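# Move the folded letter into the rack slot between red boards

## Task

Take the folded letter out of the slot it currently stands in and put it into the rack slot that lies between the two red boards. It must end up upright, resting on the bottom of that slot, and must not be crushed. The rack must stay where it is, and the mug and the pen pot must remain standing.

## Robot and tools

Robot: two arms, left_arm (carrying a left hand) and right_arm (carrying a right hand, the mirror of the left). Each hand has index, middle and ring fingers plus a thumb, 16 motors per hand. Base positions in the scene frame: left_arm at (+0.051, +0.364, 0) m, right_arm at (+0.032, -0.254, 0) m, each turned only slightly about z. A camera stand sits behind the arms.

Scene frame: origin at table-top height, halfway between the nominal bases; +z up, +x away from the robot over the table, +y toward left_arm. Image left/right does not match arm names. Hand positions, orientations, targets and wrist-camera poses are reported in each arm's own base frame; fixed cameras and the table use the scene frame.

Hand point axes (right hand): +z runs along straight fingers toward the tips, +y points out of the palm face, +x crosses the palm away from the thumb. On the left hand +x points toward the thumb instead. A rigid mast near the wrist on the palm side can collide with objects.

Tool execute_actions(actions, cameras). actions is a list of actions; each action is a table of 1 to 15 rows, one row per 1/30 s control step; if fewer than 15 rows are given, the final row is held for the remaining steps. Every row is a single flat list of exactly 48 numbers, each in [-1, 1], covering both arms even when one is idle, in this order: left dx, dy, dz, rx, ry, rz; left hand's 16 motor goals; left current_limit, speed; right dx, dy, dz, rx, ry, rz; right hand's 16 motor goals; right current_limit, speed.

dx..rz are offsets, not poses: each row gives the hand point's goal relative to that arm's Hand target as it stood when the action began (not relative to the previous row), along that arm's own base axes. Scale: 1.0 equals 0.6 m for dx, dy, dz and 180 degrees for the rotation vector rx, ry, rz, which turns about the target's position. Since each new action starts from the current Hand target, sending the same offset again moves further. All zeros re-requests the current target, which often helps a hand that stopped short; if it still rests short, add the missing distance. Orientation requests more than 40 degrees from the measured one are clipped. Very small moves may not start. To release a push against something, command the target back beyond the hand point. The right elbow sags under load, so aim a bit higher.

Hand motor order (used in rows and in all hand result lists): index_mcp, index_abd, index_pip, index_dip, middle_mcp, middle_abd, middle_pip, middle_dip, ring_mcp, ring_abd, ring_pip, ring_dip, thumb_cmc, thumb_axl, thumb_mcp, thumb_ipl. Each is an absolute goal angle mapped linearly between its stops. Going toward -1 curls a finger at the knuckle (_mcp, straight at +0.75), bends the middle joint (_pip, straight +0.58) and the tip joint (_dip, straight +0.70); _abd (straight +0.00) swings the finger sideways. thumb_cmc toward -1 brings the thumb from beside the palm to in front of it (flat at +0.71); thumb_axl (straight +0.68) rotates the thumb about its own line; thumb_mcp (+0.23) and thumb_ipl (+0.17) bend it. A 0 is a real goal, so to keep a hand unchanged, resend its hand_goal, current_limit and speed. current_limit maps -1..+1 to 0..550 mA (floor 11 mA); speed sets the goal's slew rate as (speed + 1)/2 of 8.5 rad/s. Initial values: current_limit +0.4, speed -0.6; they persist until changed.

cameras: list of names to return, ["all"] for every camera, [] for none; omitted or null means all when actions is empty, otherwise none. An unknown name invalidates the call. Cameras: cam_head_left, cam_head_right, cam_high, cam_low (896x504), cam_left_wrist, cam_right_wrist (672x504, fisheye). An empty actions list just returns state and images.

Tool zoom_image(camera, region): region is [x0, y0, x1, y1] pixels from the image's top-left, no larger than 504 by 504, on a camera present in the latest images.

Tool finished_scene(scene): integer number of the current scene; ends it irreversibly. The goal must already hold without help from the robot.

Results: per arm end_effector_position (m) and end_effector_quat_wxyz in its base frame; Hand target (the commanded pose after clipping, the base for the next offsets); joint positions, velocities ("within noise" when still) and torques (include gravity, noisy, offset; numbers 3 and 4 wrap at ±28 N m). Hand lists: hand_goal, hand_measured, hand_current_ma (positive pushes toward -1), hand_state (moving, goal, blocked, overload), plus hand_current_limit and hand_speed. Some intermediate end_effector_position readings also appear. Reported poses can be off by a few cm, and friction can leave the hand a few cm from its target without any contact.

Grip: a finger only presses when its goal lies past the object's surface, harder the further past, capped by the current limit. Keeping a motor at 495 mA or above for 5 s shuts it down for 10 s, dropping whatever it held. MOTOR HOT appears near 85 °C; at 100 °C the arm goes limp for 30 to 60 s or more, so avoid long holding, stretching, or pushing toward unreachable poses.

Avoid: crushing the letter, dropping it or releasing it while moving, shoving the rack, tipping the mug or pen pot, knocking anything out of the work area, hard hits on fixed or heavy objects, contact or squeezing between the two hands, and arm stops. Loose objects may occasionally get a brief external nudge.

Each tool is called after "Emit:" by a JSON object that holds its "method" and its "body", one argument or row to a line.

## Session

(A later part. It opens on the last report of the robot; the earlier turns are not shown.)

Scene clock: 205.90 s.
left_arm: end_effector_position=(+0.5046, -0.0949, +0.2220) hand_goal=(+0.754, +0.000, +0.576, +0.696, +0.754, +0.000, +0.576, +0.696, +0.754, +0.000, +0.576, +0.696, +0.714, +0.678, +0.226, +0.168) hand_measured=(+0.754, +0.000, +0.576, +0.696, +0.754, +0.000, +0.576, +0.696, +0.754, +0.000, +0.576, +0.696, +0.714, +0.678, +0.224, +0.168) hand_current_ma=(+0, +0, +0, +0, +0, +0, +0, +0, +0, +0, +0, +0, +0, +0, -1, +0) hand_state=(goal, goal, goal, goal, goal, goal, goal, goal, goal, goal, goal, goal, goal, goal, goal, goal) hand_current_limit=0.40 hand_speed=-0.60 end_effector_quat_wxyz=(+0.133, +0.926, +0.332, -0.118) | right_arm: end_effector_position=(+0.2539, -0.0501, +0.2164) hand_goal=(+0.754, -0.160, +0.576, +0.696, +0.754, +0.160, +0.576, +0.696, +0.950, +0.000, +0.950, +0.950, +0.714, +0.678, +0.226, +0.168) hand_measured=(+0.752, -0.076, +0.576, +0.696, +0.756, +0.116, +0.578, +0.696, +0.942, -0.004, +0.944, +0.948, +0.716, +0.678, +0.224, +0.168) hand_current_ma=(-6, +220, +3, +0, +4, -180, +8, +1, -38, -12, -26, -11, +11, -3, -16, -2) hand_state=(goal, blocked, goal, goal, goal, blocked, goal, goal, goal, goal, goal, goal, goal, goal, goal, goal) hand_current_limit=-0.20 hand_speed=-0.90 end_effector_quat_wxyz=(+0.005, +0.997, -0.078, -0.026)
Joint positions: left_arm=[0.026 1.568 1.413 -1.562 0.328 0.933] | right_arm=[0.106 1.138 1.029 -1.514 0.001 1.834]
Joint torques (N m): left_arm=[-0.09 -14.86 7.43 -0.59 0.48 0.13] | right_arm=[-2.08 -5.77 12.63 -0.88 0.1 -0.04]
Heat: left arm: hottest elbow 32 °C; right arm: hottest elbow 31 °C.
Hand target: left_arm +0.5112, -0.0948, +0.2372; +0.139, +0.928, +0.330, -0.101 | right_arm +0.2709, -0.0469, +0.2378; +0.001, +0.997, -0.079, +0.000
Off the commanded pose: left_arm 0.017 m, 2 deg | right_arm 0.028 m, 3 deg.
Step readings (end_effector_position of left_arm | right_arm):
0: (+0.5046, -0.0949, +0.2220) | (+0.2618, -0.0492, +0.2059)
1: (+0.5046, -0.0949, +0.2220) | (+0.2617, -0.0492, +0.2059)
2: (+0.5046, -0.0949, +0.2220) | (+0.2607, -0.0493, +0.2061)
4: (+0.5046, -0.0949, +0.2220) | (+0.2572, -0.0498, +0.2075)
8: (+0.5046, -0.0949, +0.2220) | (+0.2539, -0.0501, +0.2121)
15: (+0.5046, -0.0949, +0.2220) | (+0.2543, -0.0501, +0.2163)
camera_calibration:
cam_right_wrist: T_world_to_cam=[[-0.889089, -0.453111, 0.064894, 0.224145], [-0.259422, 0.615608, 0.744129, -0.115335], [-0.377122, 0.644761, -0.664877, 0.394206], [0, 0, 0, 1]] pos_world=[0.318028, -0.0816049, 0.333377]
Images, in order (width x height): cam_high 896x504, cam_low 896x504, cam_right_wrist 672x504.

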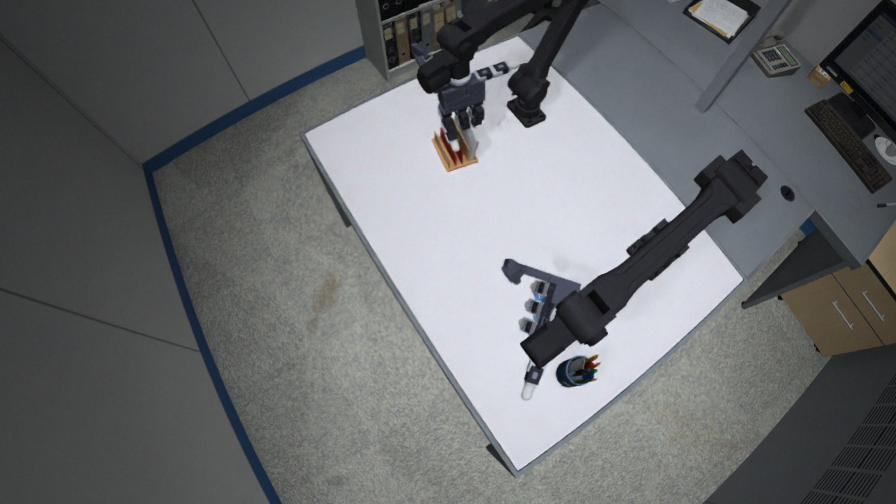

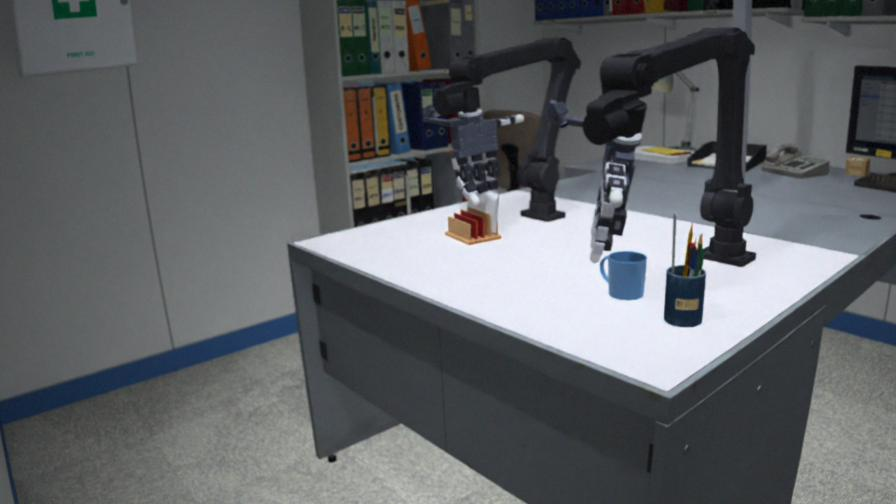

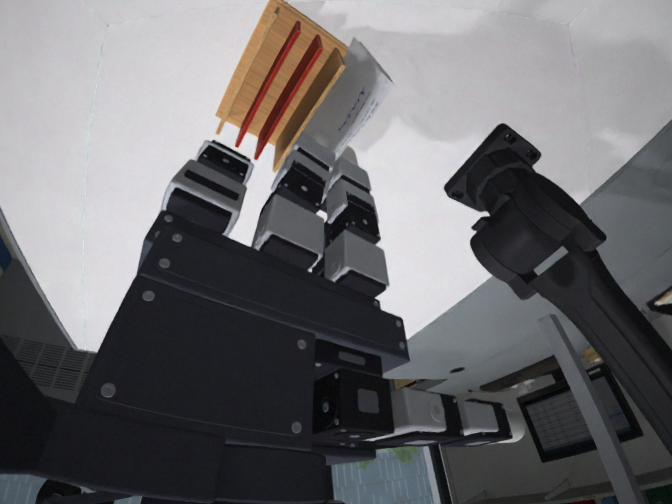

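Emit:
{"method": "execute_actions", "body": {
  "actions": [
    [[0,0,0,0,0,0,0.754,0,0.576,0.696,0.754,0,0.576,0.696,0.754,0,0.576,0.696,0.714,0.678,0.226,0.168,0.4,-0.6,0.02,0.0,0.02,0,-0.0191,0,0.754,-0.16,0.576,0.696,0.754,0.16,0.576,0.696,0.95,0,0.95,0.95,0.714,0.678,0.226,0.168,-0.2,-0.9]]
  ],
  "cameras": ["cam_low","cam_high","cam_right_wrist","cam_head_left"]
}}

Emit:
{"method": "zoom_image", "body": {
  "camera": "cam_right_wrist",
  "region": [250, 20, 430, 200]
}}

Emit:
{"method": "zoom_image", "body": {
  "camera": "cam_low",
  "region": [420, 140, 540, 260]
}}

Emit:
{"method": "zoom_image", "body": {
  "camera": "cam_head_left",
  "region": [480, 220, 600, 320]
}}

Emit:
{"method": "zoom_image", "body": {
  "camera": "cam_high",
  "region": [400, 90, 500, 190]
}}

Scene clock: 221.90 s.
left_arm: end_effector_position=(+0.5046, -0.0949, +0.2220) hand_goal=(+0.754, +0.000, +0.576, +0.696, +0.754, +0.000, +0.576, +0.696, +0.754, +0.000, +0.576, +0.696, +0.714, +0.678, +0.226, +0.168) hand_measured=(+0.754, +0.000, +0.576, +0.696, +0.754, +0.000, +0.576, +0.696, +0.754, +0.000, +0.576, +0.696, +0.714, +0.678, +0.224, +0.168) hand_current_ma=(+0, +0, +0, +0, +0, +0, +0, +0, +0, +0, +0, +0, +0, +0, -1, +0) hand_state=(goal, goal, goal, goal, goal, goal, goal, goal, goal, goal, goal, goal, goal, goal, goal, goal) hand_current_limit=0.40 hand_speed=-0.60 end_effector_quat_wxyz=(+0.133, +0.926, +0.332, -0.118) | right_arm: end_effector_position=(+0.2638, -0.0500, +0.2265) hand_goal=(+0.754, -0.160, +0.576, +0.696, +0.754, +0.160, +0.576, +0.696, +0.950, +0.000, +0.950, +0.950, +0.714, +0.678, +0.226, +0.168) hand_measured=(+0.752, -0.076, +0.576, +0.696, +0.756, +0.116, +0.578, +0.696, +0.942, -0.004, +0.944, +0.948, +0.716, +0.678, +0.224, +0.168) hand_current_ma=(-6, +220, +3, +0, +4, -180, +8, +1, -38, -12, -26, -11, +11, -3, -16, -2) hand_state=(goal, blocked, goal, goal, goal, blocked, goal, goal, goal, goal, goal, goal, goal, goal, goal, goal) hand_current_limit=-0.20 hand_speed=-0.90 end_effector_quat_wxyz=(+0.004, +0.997, -0.079, -0.008)
Joint positions: left_arm=[0.026 1.568 1.413 -1.562 0.328 0.933] | right_arm=[0.106 1.138 1.059 -1.509 0.006 1.834]
Joint torques (N m): left_arm=[0.03 -15.5 7.61 -0.51 0.42 0.05] | right_arm=[-2.08 -6.71 12.67 -0.09 0.14 -0.05]
Heat: left arm: hottest elbow 32 °C; right arm: hottest elbow 34 °C.
Hand target: left_arm +0.5112, -0.0948, +0.2372; +0.139, +0.928, +0.330, -0.101 | right_arm +0.2829, -0.0469, +0.2498; -0.002, +0.996, -0.079, +0.030
Off the commanded pose: left_arm 0.017 m, 2 deg | right_arm 0.030 m, 4 deg.
Step readings (end_effector_position of left_arm | right_arm):
0: (+0.5046, -0.0949, +0.2220) | (+0.2539, -0.0501, +0.2164)
1: (+0.5046, -0.0949, +0.2220) | (+0.2539, -0.0501, +0.2164)
2: (+0.5046, -0.0949, +0.2220) | (+0.2543, -0.0502, +0.2168)
4: (+0.5046, -0.0949, +0.2220) | (+0.2557, -0.0505, +0.2186)
8: (+0.5046, -0.0949, +0.2220) | (+0.2610, -0.0502, +0.2241)
15: (+0.5046, -0.0949, +0.2220) | (+0.2638, -0.0500, +0.2265)
camera_calibration:
cam_right_wrist: T_world_to_cam=[[-0.890748, -0.453244, 0.0337266, 0.239768], [-0.286035, 0.61671, 0.733384, -0.110904], [-0.353202, 0.643614, -0.678977, 0.401444], [0, 0, 0, 1]] pos_world=[0.323641, -0.0813058, 0.34582]
Images, in order (width x height): cam_head_left 896x504, cam_high 896x504, cam_low 896x504, cam_right_wrist 672x504.

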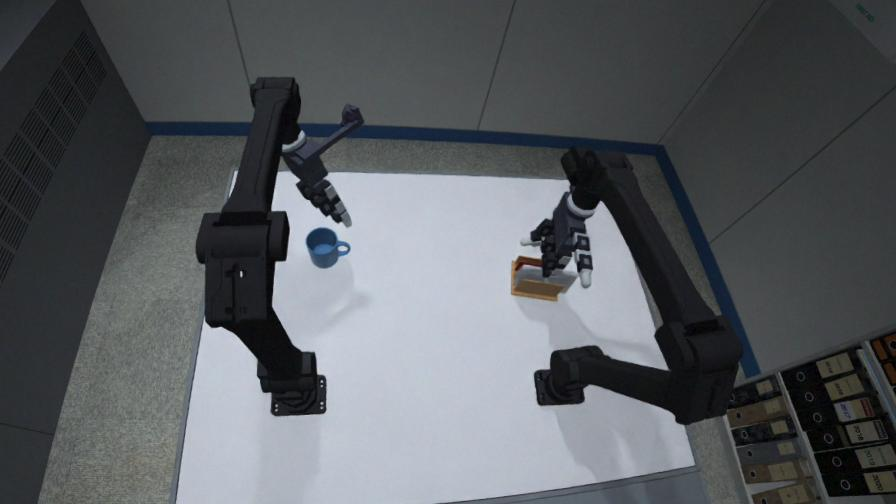

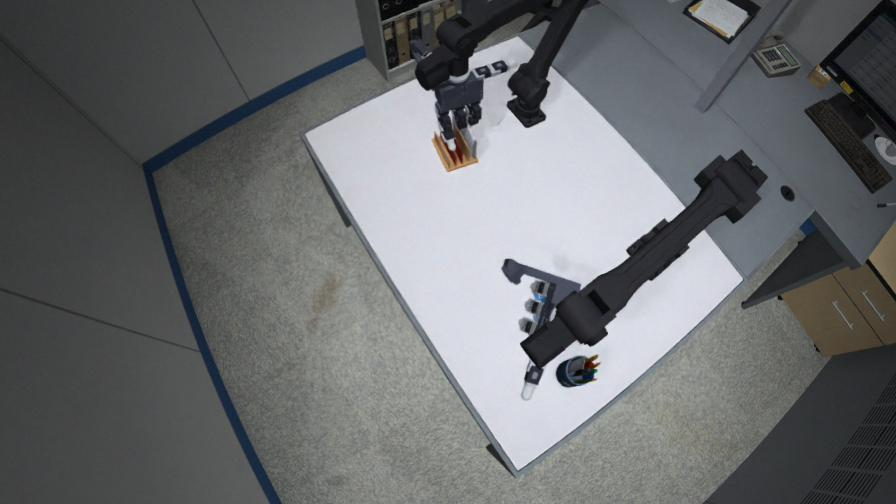

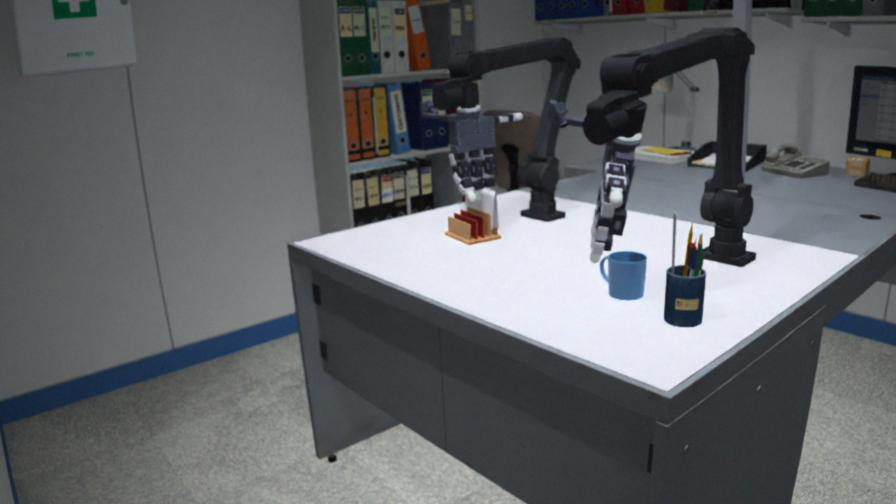

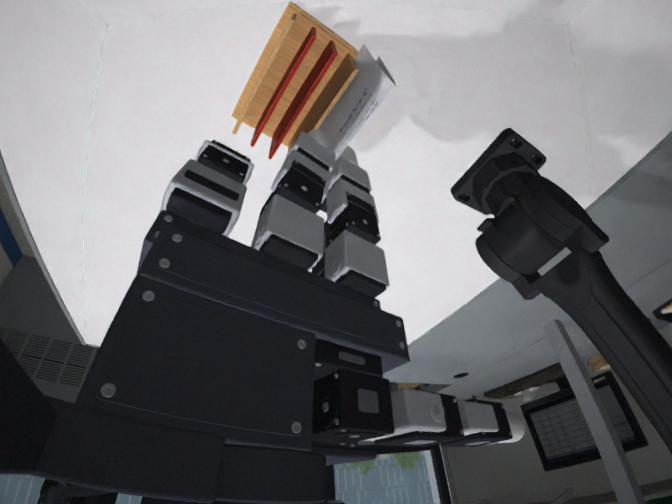

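Scaled by 2.800 from the camera's 672x504 image, which has a finer 960x720 frame.

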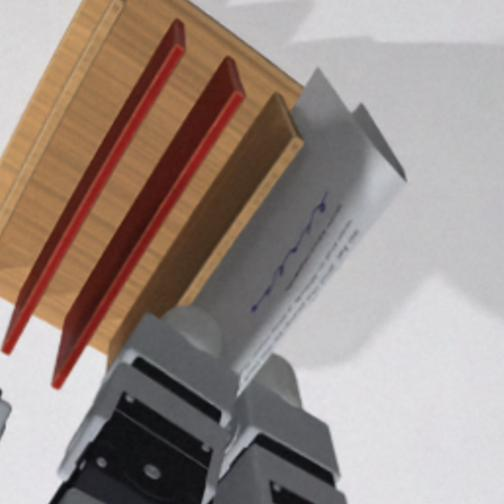

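Scaled by 4.200 from the camera's 896x504 image, which has a finer 1280x720 frame.

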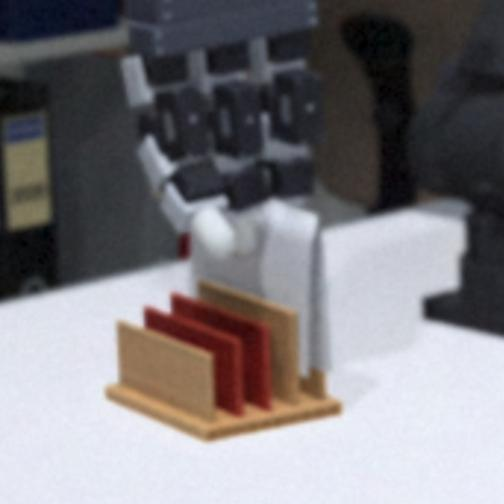

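Scaled by 4.200 from the camera's 896x504 image, which has a finer 1280x720 frame.

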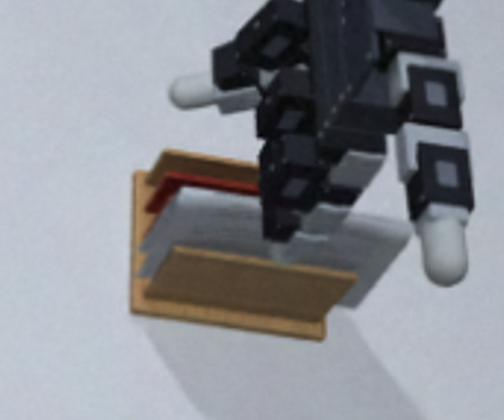

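Scaled by 5.040 from the camera's 896x504 image, which has a finer 1280x720 frame.

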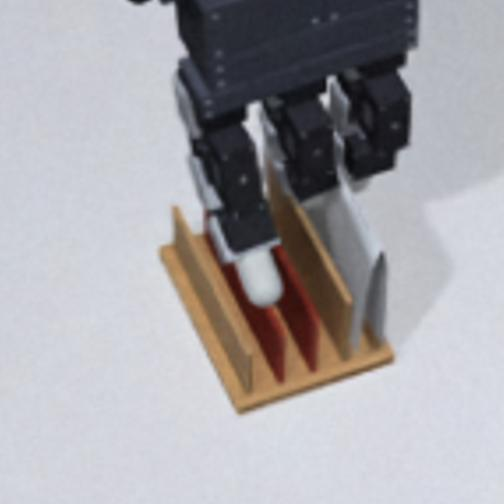

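Emit:
{"method": "execute_actions", "body": {
  "actions": [
    [[0,0,0,0,0,0,0.754,0,0.576,0.696,0.754,0,0.576,0.696,0.754,0,0.576,0.696,0.714,0.678,0.226,0.168,0.4,-0.6,0.005,0.0,0.04,0,-0.003,0,0.754,-0.16,0.576,0.696,0.754,0.16,0.576,0.696,0.95,0,0.95,0.95,0.714,0.678,0.226,0.168,-0.2,-0.9]],
    [[0,0,0,0,0,0,0.754,0,0.576,0.696,0.754,0,0.576,0.696,0.754,0,0.576,0.696,0.714,0.678,0.226,0.168,0.4,-0.6,0.0,0.0,0.04,0,0,0,0.754,-0.16,0.576,0.696,0.754,0.16,0.576,0.696,0.95,0,0.95,0.95,0.714,0.678,0.226,0.168,-0.2,-0.9]]
  ],
  "cameras": ["cam_low","cam_high","cam_right_wrist"]
}}

Emit:
{"method": "zoom_image", "body": {
  "camera": "cam_right_wrist",
  "region": [220, 0, 460, 220]
}}

Emit:
{"method": "zoom_image", "body": {
  "camera": "cam_low",
  "region": [420, 140, 540, 260]
}}

Emit:
{"method": "zoom_image", "body": {
  "camera": "cam_high",
  "region": [400, 80, 520, 190]
}}

Scene clock: 231.10 s.
left_arm: end_effector_position=(+0.5046, -0.0949, +0.2220) hand_goal=(+0.754, +0.000, +0.576, +0.696, +0.754, +0.000, +0.576, +0.696, +0.754, +0.000, +0.576, +0.696, +0.714, +0.678, +0.226, +0.168) hand_measured=(+0.754, +0.000, +0.576, +0.696, +0.754, +0.000, +0.576, +0.696, +0.754, +0.000, +0.576, +0.696, +0.714, +0.678, +0.224, +0.168) hand_current_ma=(+0, +0, +0, +0, +0, +0, +0, +0, +0, +0, +0, +0, +0, +0, -1, +0) hand_state=(goal, goal, goal, goal, goal, goal, goal, goal, goal, goal, goal, goal, goal, goal, goal, goal) hand_current_limit=0.40 hand_speed=-0.60 end_effector_quat_wxyz=(+0.133, +0.926, +0.332, -0.118) | right_arm: end_effector_position=(+0.2725, -0.0494, +0.2755) hand_goal=(+0.754, -0.160, +0.576, +0.696, +0.754, +0.160, +0.576, +0.696, +0.950, +0.000, +0.950, +0.950, +0.714, +0.678, +0.226, +0.168) hand_measured=(+0.752, -0.076, +0.576, +0.696, +0.756, +0.116, +0.578, +0.696, +0.942, -0.004, +0.944, +0.948, +0.716, +0.678, +0.224, +0.168) hand_current_ma=(-6, +220, +3, +0, +4, -180, +8, +1, -38, -12, -26, -11, +11, -3, -16, -2) hand_state=(goal, blocked, goal, goal, goal, blocked, goal, goal, goal, goal, goal, goal, goal, goal, goal, goal) hand_current_limit=-0.20 hand_speed=-0.90 end_effector_quat_wxyz=(+0.002, +0.997, -0.079, +0.009)
Joint positions: left_arm=[0.026 1.568 1.413 -1.562 0.328 0.933] | right_arm=[0.106 1.138 1.191 -1.608 0.008 1.834]
Joint torques (N m): left_arm=[-0.62 -14.97 7.36 -0.38 0.46 0.08] | right_arm=[-2.14 -6.07 12.82 -0.58 0.12 -0.05]
Heat: left arm: hottest elbow 32 °C; right arm: hottest elbow 36 °C.
Hand target: left_arm +0.5112, -0.0948, +0.2372; +0.139, +0.928, +0.330, -0.101 | right_arm +0.2860, -0.0470, +0.2978; -0.002, +0.996, -0.079, +0.035
Off the commanded pose: left_arm 0.017 m, 2 deg | right_arm 0.026 m, 3 deg.
Step readings (end_effector_position of left_arm | right_arm):
0: (+0.5046, -0.0949, +0.2220) | (+0.2638, -0.0500, +0.2265)
1: (+0.5046, -0.0949, +0.2220) | (+0.2639, -0.0500, +0.2267)
2: (+0.5046, -0.0949, +0.2220) | (+0.2642, -0.0500, +0.2274)
4: (+0.5046, -0.0949, +0.2220) | (+0.2646, -0.0501, +0.2313)
8: (+0.5046, -0.0949, +0.2220) | (+0.2699, -0.0496, +0.2442)
15: (+0.5046, -0.0949, +0.2220) | (+0.2723, -0.0494, +0.2504)
16: (+0.5046, -0.0949, +0.2220) | (+0.2719, -0.0494, +0.2504)
17: (+0.5046, -0.0949, +0.2220) | (+0.2709, -0.0495, +0.2515)
19: (+0.5046, -0.0949, +0.2220) | (+0.2692, -0.0498, +0.2559)
23: (+0.5046, -0.0949, +0.2220) | (+0.2714, -0.0495, +0.2689)
30: (+0.5046, -0.0949, +0.2220) | (+0.2730, -0.0494, +0.2754)
camera_calibration:
cam_right_wrist: T_world_to_cam=[[-0.89139, -0.453221, 0.00375778, 0.254623], [-0.309911, 0.615538, 0.724616, -0.13577], [-0.330724, 0.644751, -0.689143, 0.434085], [0, 0, 0, 1]] pos_world=[0.328454, -0.0809051, 0.39657]
Images, in order (width x height): cam_high 896x504, cam_low 896x504, cam_right_wrist 672x504.

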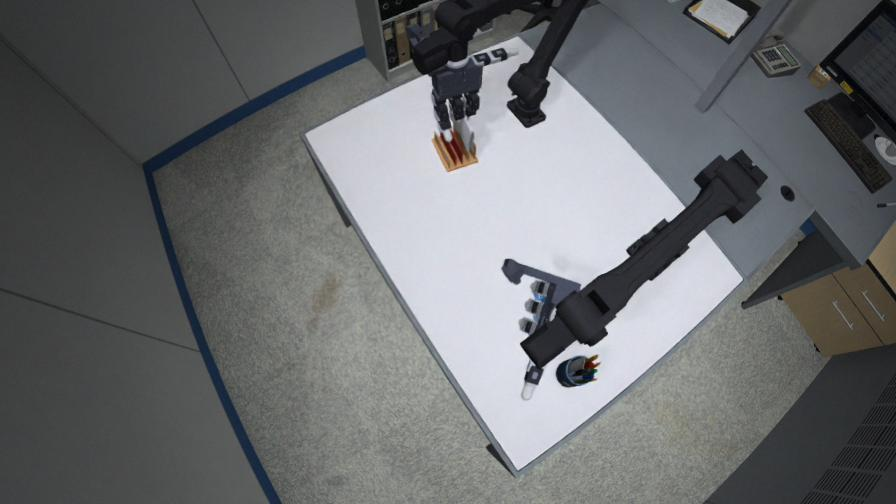

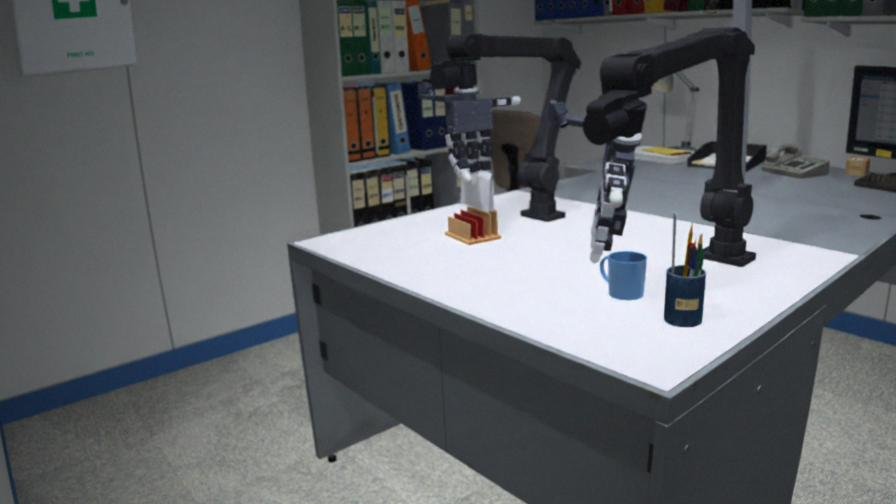

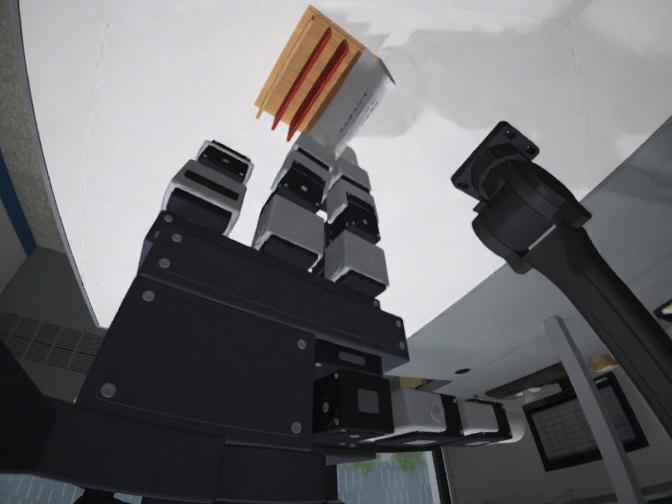

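Scaled by 2.100 from the camera's 672x504 image, which has a finer 960x720 frame.

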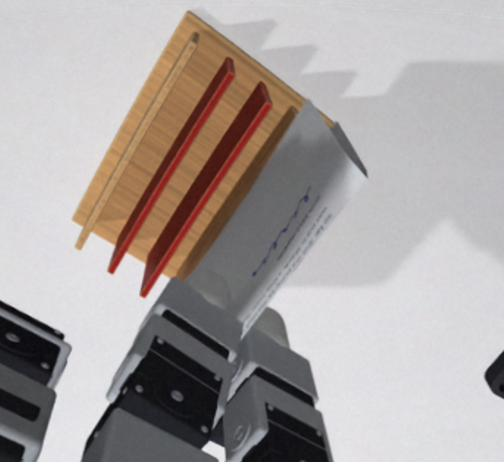

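Scaled by 4.200 from the camera's 896x504 image, which has a finer 1280x720 frame.

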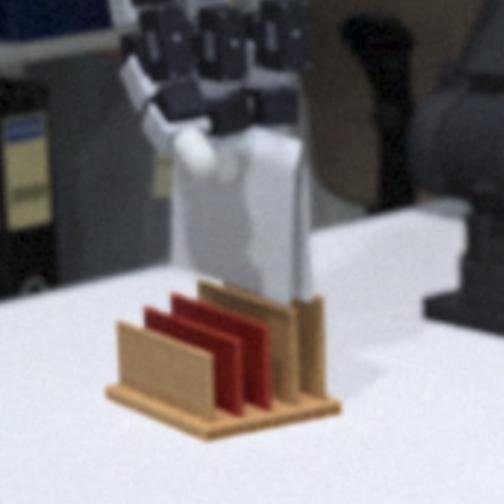

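Scaled by 4.200 from the camera's 896x504 image, which has a finer 1280x720 frame.

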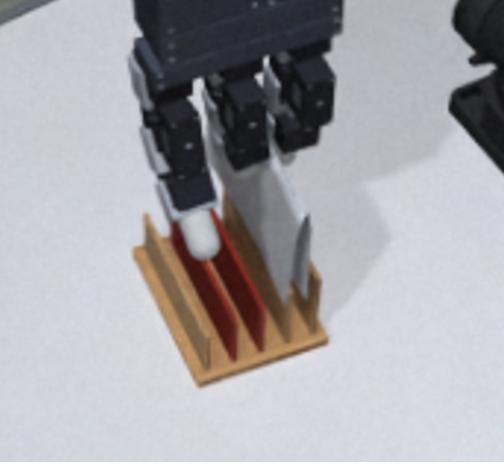

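Emit:
{"method": "execute_actions", "body": {
  "actions": [
    [[0,0,0,0,0,0,0.754,0,0.576,0.696,0.754,0,0.576,0.696,0.754,0,0.576,0.696,0.714,0.678,0.226,0.168,0.4,-0.6,0.0,0.0,0.03,0,0.005,0,0.754,-0.16,0.576,0.696,0.754,0.16,0.576,0.696,0.95,0,0.95,0.95,0.714,0.678,0.226,0.168,-0.2,-0.9]],
    [[0,0,0,0,0,0,0.754,0,0.576,0.696,0.754,0,0.576,0.696,0.754,0,0.576,0.696,0.714,0.678,0.226,0.168,0.4,-0.6,0.0475,-0.0067,0.0,0,0,0,0.754,-0.16,0.576,0.696,0.754,0.16,0.576,0.696,0.95,0,0.95,0.95,0.714,0.678,0.226,0.168,-0.2,-0.9]]
  ],
  "cameras": ["cam_low","cam_high","cam_right_wrist","cam_head_left","cam_head_right"]
}}

Emit:
{"method": "zoom_image", "body": {
  "camera": "cam_right_wrist",
  "region": [220, 0, 460, 220]
}}

Emit:
{"method": "zoom_image", "body": {
  "camera": "cam_low",
  "region": [420, 140, 540, 260]
}}

Emit:
{"method": "zoom_image", "body": {
  "camera": "cam_high",
  "region": [400, 80, 520, 190]
}}

Emit:
{"method": "zoom_image", "body": {
  "camera": "cam_head_left",
  "region": [480, 220, 600, 320]
}}

Scene clock: 250.87 s.
left_arm: end_effector_position=(+0.5046, -0.0949, +0.2220) hand_goal=(+0.754, +0.000, +0.576, +0.696, +0.754, +0.000, +0.576, +0.696, +0.754, +0.000, +0.576, +0.696, +0.714, +0.678, +0.226, +0.168) hand_measured=(+0.754, +0.000, +0.576, +0.696, +0.754, +0.000, +0.576, +0.696, +0.754, +0.000, +0.576, +0.696, +0.714, +0.678, +0.224, +0.168) hand_current_ma=(+0, +0, +0, +0, +0, +0, +0, +0, +0, +0, +0, +0, +0, +0, -1, +0) hand_state=(goal, goal, goal, goal, goal, goal, goal, goal, goal, goal, goal, goal, goal, goal, goal, goal) hand_current_limit=0.40 hand_speed=-0.60 end_effector_quat_wxyz=(+0.133, +0.926, +0.332, -0.118) | right_arm: end_effector_position=(+0.2975, -0.0495, +0.2947) hand_goal=(+0.754, -0.160, +0.576, +0.696, +0.754, +0.160, +0.576, +0.696, +0.950, +0.000, +0.950, +0.950, +0.714, +0.678, +0.226, +0.168) hand_measured=(+0.752, -0.076, +0.576, +0.696, +0.756, +0.116, +0.578, +0.696, +0.942, -0.004, +0.944, +0.948, +0.716, +0.678, +0.224, +0.168) hand_current_ma=(-6, +220, +3, +0, +4, -180, +8, +1, -38, -11, -26, -11, +11, -3, -16, -2) hand_state=(goal, blocked, goal, goal, goal, blocked, goal, goal, goal, goal, goal, goal, goal, goal, goal, goal) hand_current_limit=-0.20 hand_speed=-0.90 end_effector_quat_wxyz=(+0.005, +0.997, -0.079, -0.004)
Joint positions: left_arm=[0.026 1.568 1.413 -1.562 0.328 0.933] | right_arm=[0.098 1.222 1.305 -1.662 0.008 1.826]
Joint torques (N m): left_arm=[-0.15 -14.74 7.42 -0.51 0.46 0.09] | right_arm=[-3.08 -7.12 12.9 -0.28 0.06 -0.17]
Heat: left arm: hottest elbow 33 °C; right arm: hottest elbow 36 °C.
Hand target: left_arm +0.5112, -0.0948, +0.2372; +0.139, +0.928, +0.330, -0.101 | right_arm +0.3145, -0.0509, +0.3158; -0.001, +0.997, -0.079, +0.027
Off the commanded pose: left_arm 0.017 m, 2 deg | right_arm 0.027 m, 4 deg.
Step readings (end_effector_position of left_arm | right_arm):
0: (+0.5046, -0.0949, +0.2220) | (+0.2724, -0.0494, +0.2755)
1: (+0.5046, -0.0949, +0.2220) | (+0.2723, -0.0494, +0.2755)
2: (+0.5046, -0.0949, +0.2220) | (+0.2715, -0.0495, +0.2764)
4: (+0.5046, -0.0949, +0.2220) | (+0.2698, -0.0497, +0.2803)
8: (+0.5046, -0.0949, +0.2220) | (+0.2709, -0.0496, +0.2918)
15: (+0.5046, -0.0949, +0.2220) | (+0.2718, -0.0495, +0.2971)
16: (+0.5046, -0.0949, +0.2220) | (+0.2718, -0.0495, +0.2969)
17: (+0.5046, -0.0949, +0.2220) | (+0.2730, -0.0494, +0.2968)
19: (+0.5046, -0.0949, +0.2220) | (+0.2784, -0.0490, +0.2974)
23: (+0.5046, -0.0949, +0.2220) | (+0.2925, -0.0487, +0.2967)
30: (+0.5046, -0.0949, +0.2220) | (+0.2967, -0.0496, +0.2936)
camera_calibration:
cam_right_wrist: T_world_to_cam=[[-0.891349, -0.452539, 0.0265755, 0.269955], [-0.291768, 0.617576, 0.730391, -0.148908], [-0.346943, 0.643279, -0.682512, 0.458482], [0, 0, 0, 1]] pos_world=[0.356245, -0.080805, 0.414506]
Images, in order (width x height): cam_head_left 896x504, cam_head_right 896x504, cam_high 896x504, cam_low 896x504, cam_right_wrist 672x504.

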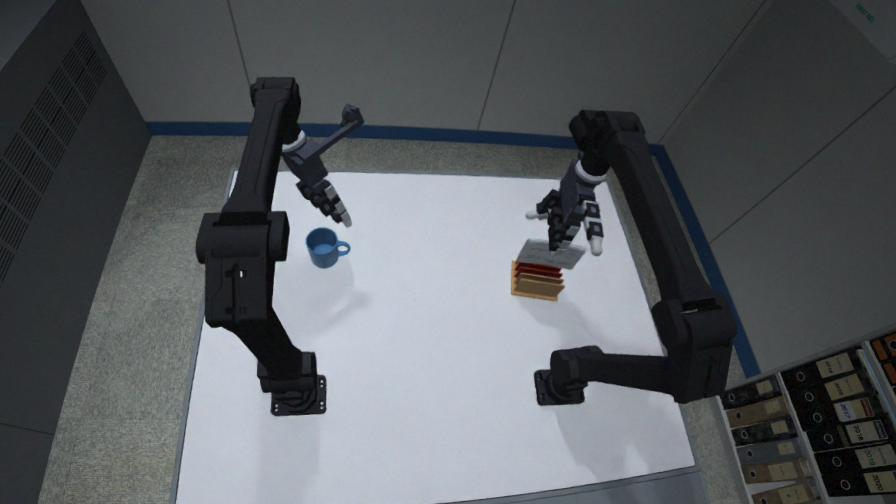

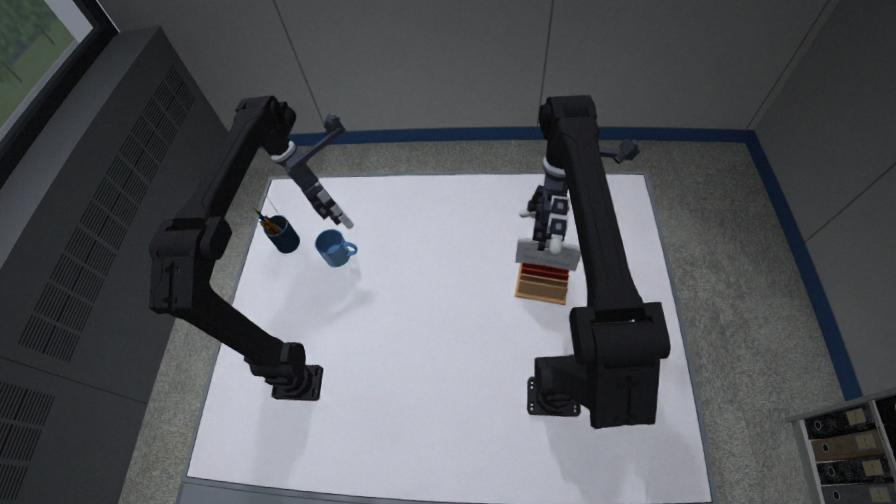

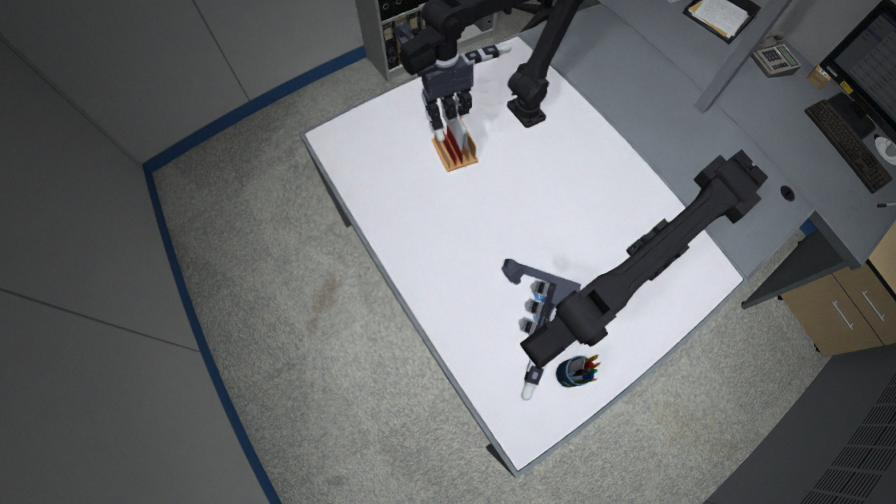

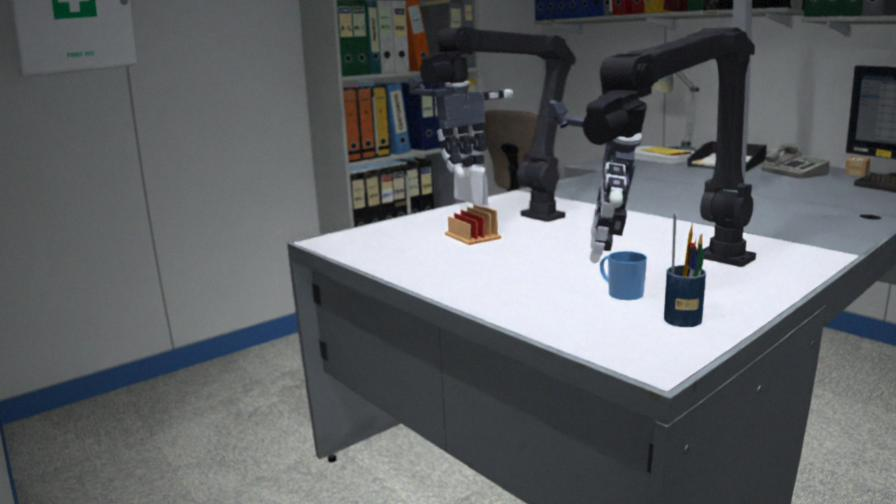

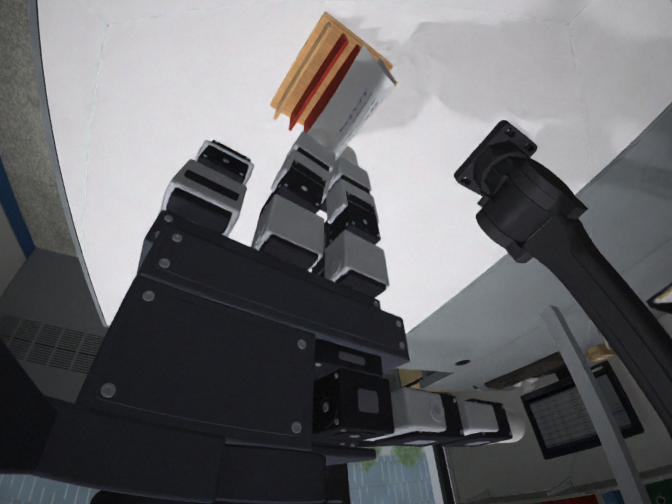

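Scaled by 2.100 from the camera's 672x504 image, which has a finer 960x720 frame.

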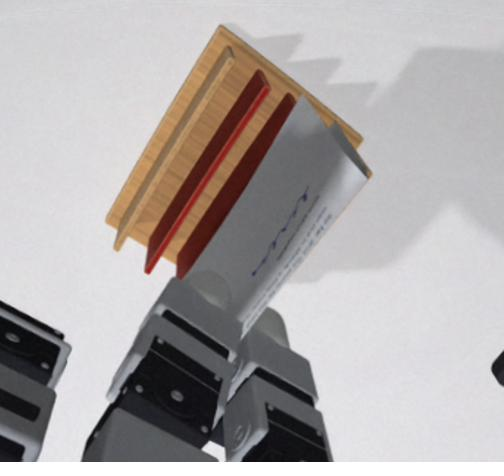

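Scaled by 4.200 from the camera's 896x504 image, which has a finer 1280x720 frame.

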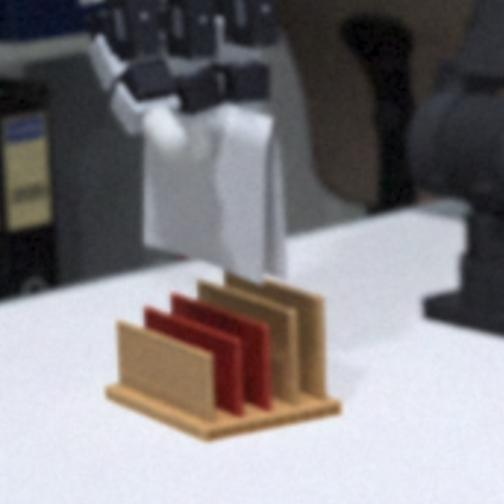

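Scaled by 4.200 from the camera's 896x504 image, which has a finer 1280x720 frame.

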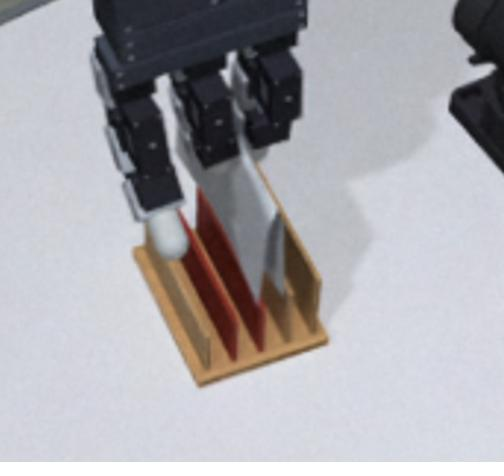

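Scaled by 4.200 from the camera's 896x504 image, which has a finer 1280x720 frame.

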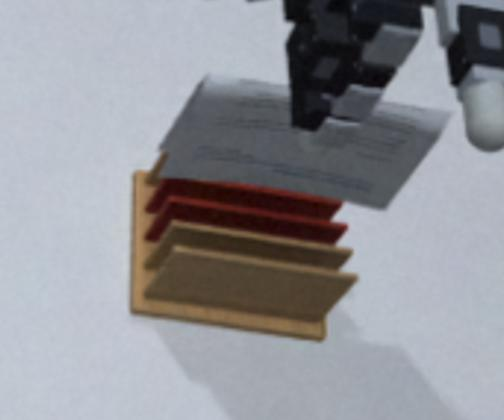

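Emit:
{"method": "execute_actions", "body": {
  "actions": [
    [[0,0,0,0,0,0,0.754,0,0.576,0.696,0.754,0,0.576,0.696,0.754,0,0.576,0.696,0.714,0.678,0.226,0.168,0.4,-0.6,-0.0125,-0.0026,-0.038,0,0.0085,0,0.754,-0.16,0.576,0.696,0.754,0.16,0.576,0.696,0.95,0,0.95,0.95,0.714,0.678,0.226,0.168,-0.2,-0.9]],
    [[0,0,0,0,0,0,0.754,0,0.576,0.696,0.754,0,0.576,0.696,0.754,0,0.576,0.696,0.714,0.678,0.226,0.168,0.4,-0.6,-0.012,-0.0026,-0.038,0,0.0086,0,0.754,-0.16,0.576,0.696,0.754,0.16,0.576,0.696,0.95,0,0.95,0.95,0.714,0.678,0.226,0.168,-0.2,-0.9]]
  ],
  "cameras": ["cam_low","cam_high","cam_right_wrist","cam_head_left","cam_head_right"]
}}

Emit:
{"method": "zoom_image", "body": {
  "camera": "cam_right_wrist",
  "region": [250, 0, 430, 160]
}}

Emit:
{"method": "zoom_image", "body": {
  "camera": "cam_low",
  "region": [440, 160, 510, 250]
}}

Emit:
{"method": "zoom_image", "body": {
  "camera": "cam_high",
  "region": [420, 100, 490, 180]
}}

Emit:
{"method": "zoom_image", "body": {
  "camera": "cam_head_right",
  "region": [500, 220, 600, 310]
}}

Scene clock: 262.17 s.
left_arm: end_effector_position=(+0.5046, -0.0949, +0.2220) hand_goal=(+0.754, +0.000, +0.576, +0.696, +0.754, +0.000, +0.576, +0.696, +0.754, +0.000, +0.576, +0.696, +0.714, +0.678, +0.226, +0.168) hand_measured=(+0.754, +0.000, +0.576, +0.696, +0.754, +0.000, +0.576, +0.696, +0.754, +0.000, +0.576, +0.696, +0.714, +0.678, +0.224, +0.168) hand_current_ma=(+0, +0, +0, +0, +0, +0, +0, +0, +0, +0, +0, +0, +0, +0, -1, +0) hand_state=(goal, goal, goal, goal, goal, goal, goal, goal, goal, goal, goal, goal, goal, goal, goal, goal) hand_current_limit=0.40 hand_speed=-0.60 end_effector_quat_wxyz=(+0.133, +0.926, +0.332, -0.118) | right_arm: end_effector_position=(+0.3010, -0.0512, +0.2739) hand_goal=(+0.754, -0.160, +0.576, +0.696, +0.754, +0.160, +0.576, +0.696, +0.950, +0.000, +0.950, +0.950, +0.714, +0.678, +0.226, +0.168) hand_measured=(+0.752, -0.076, +0.576, +0.696, +0.756, +0.116, +0.578, +0.696, +0.942, -0.004, +0.944, +0.948, +0.716, +0.678, +0.224, +0.168) hand_current_ma=(-6, +220, +3, +0, +4, -180, +8, +1, -38, -11, -26, -11, +11, -3, -16, -2) hand_state=(goal, blocked, goal, goal, goal, blocked, goal, goal, goal, goal, goal, goal, goal, goal, goal, goal) hand_current_limit=-0.20 hand_speed=-0.90 end_effector_quat_wxyz=(+0.002, +0.997, -0.079, +0.001)
Joint positions: left_arm=[0.026 1.568 1.413 -1.562 0.328 0.933] | right_arm=[0.089 1.221 1.252 -1.6 0.003 1.818]
Joint torques (N m): left_arm=[-0.09 -15.03 7.5 -0.51 0.41 0.07] | right_arm=[-3.08 -7.82 7.31 -0.01 0.01 -0.16]
Heat: left arm: hottest elbow 33 °C; right arm: hottest elbow 38 °C.
Hand target: left_arm +0.5112, -0.0948, +0.2372; +0.139, +0.928, +0.330, -0.101 | right_arm +0.2997, -0.0541, +0.2702; +0.001, +0.997, -0.079, +0.000
Off the commanded pose: left_arm 0.017 m, 2 deg | right_arm 0.005 m, 0 deg.
Step readings (end_effector_position of left_arm | right_arm):
0: (+0.5046, -0.0949, +0.2220) | (+0.2975, -0.0495, +0.2947)
1: (+0.5046, -0.0949, +0.2220) | (+0.2975, -0.0495, +0.2947)
2: (+0.5046, -0.0949, +0.2220) | (+0.2979, -0.0495, +0.2947)
4: (+0.5046, -0.0949, +0.2220) | (+0.2998, -0.0496, +0.2942)
8: (+0.5046, -0.0949, +0.2220) | (+0.3032, -0.0500, +0.2936)
15: (+0.5046, -0.0949, +0.2220) | (+0.3043, -0.0501, +0.2934)
16: (+0.5046, -0.0949, +0.2220) | (+0.3044, -0.0501, +0.2934)
17: (+0.5046, -0.0949, +0.2220) | (+0.3049, -0.0499, +0.2927)
19: (+0.5046, -0.0949, +0.2220) | (+0.3055, -0.0499, +0.2889)
23: (+0.5046, -0.0949, +0.2220) | (+0.3012, -0.0509, +0.2771)
30: (+0.5046, -0.0949, +0.2220) | (+0.3007, -0.0512, +0.2739)
camera_calibration:
cam_right_wrist: T_world_to_cam=[[-0.891728, -0.452287, 0.0160494, 0.275862], [-0.298116, 0.613708, 0.731088, -0.130065], [-0.340511, 0.647147, -0.682094, 0.444711], [0, 0, 0, 1]] pos_world=[0.358649, -0.0832021, 0.393996]
Images, in order (width x height): cam_head_left 896x504, cam_head_right 896x504, cam_high 896x504, cam_low 896x504, cam_right_wrist 672x504.

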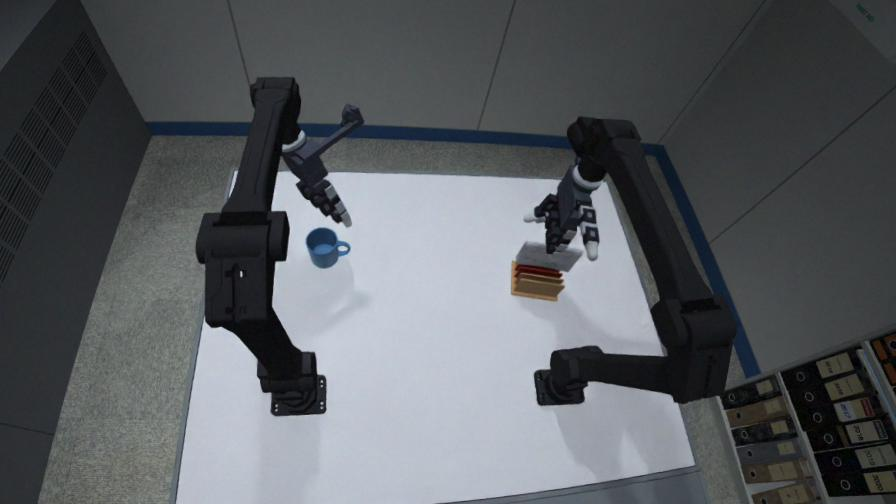

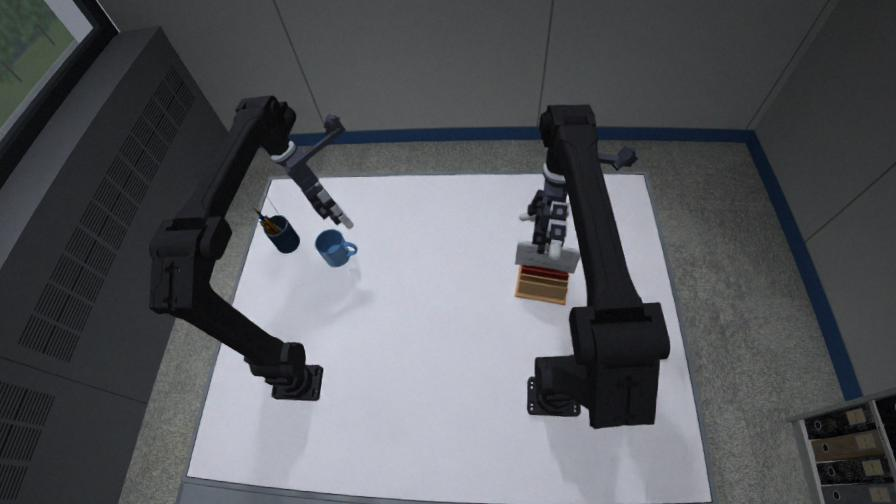

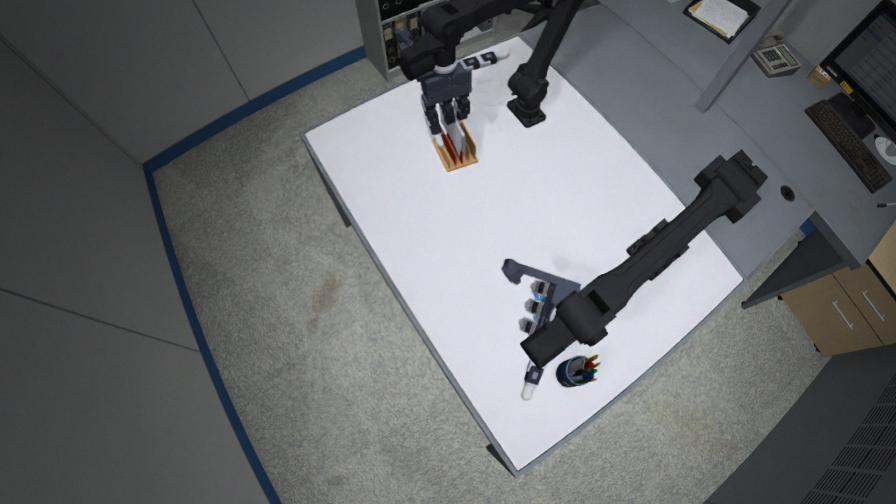

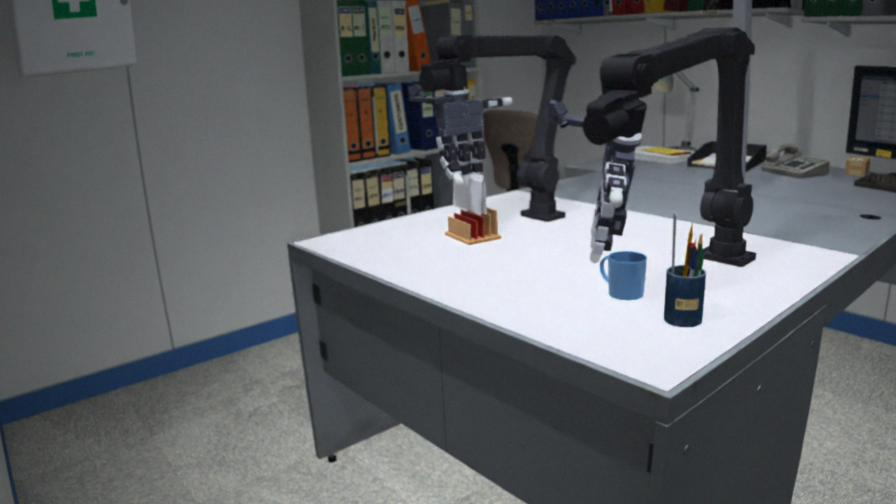

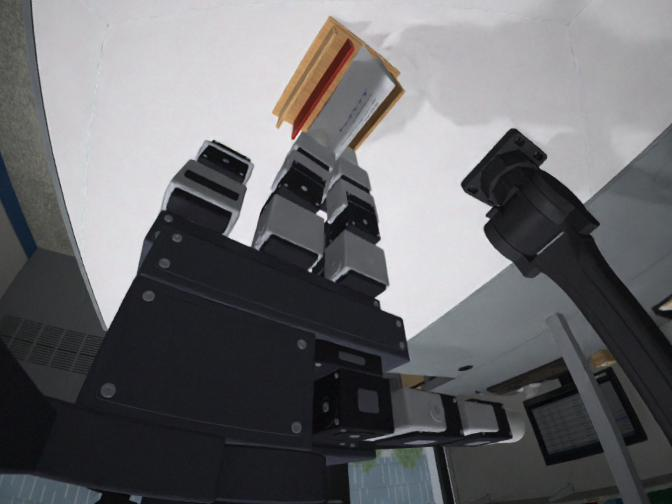

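Scaled by 2.800 from the camera's 672x504 image, which has a finer 960x720 frame.

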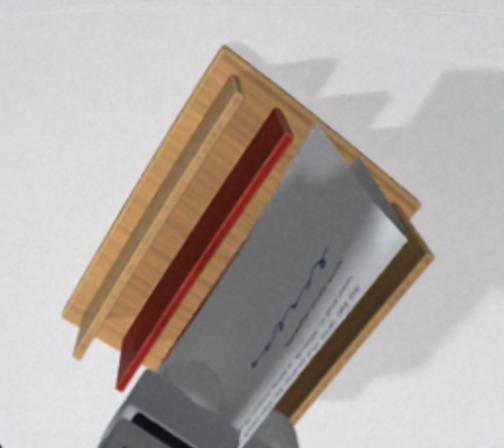

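Scaled by 5.600 from the camera's 896x504 image, which has a finer 1280x720 frame.

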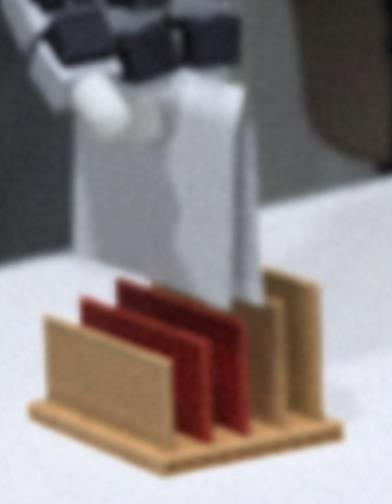

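Scaled by 6.300 from the camera's 896x504 image, which has a finer 1280x720 frame.

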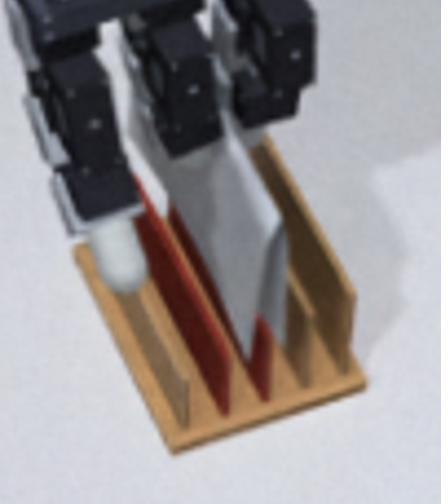

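Scaled by 5.040 from the camera's 896x504 image, which has a finer 1280x720 frame.

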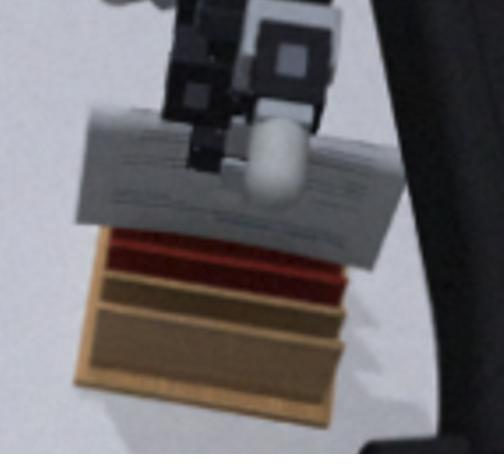

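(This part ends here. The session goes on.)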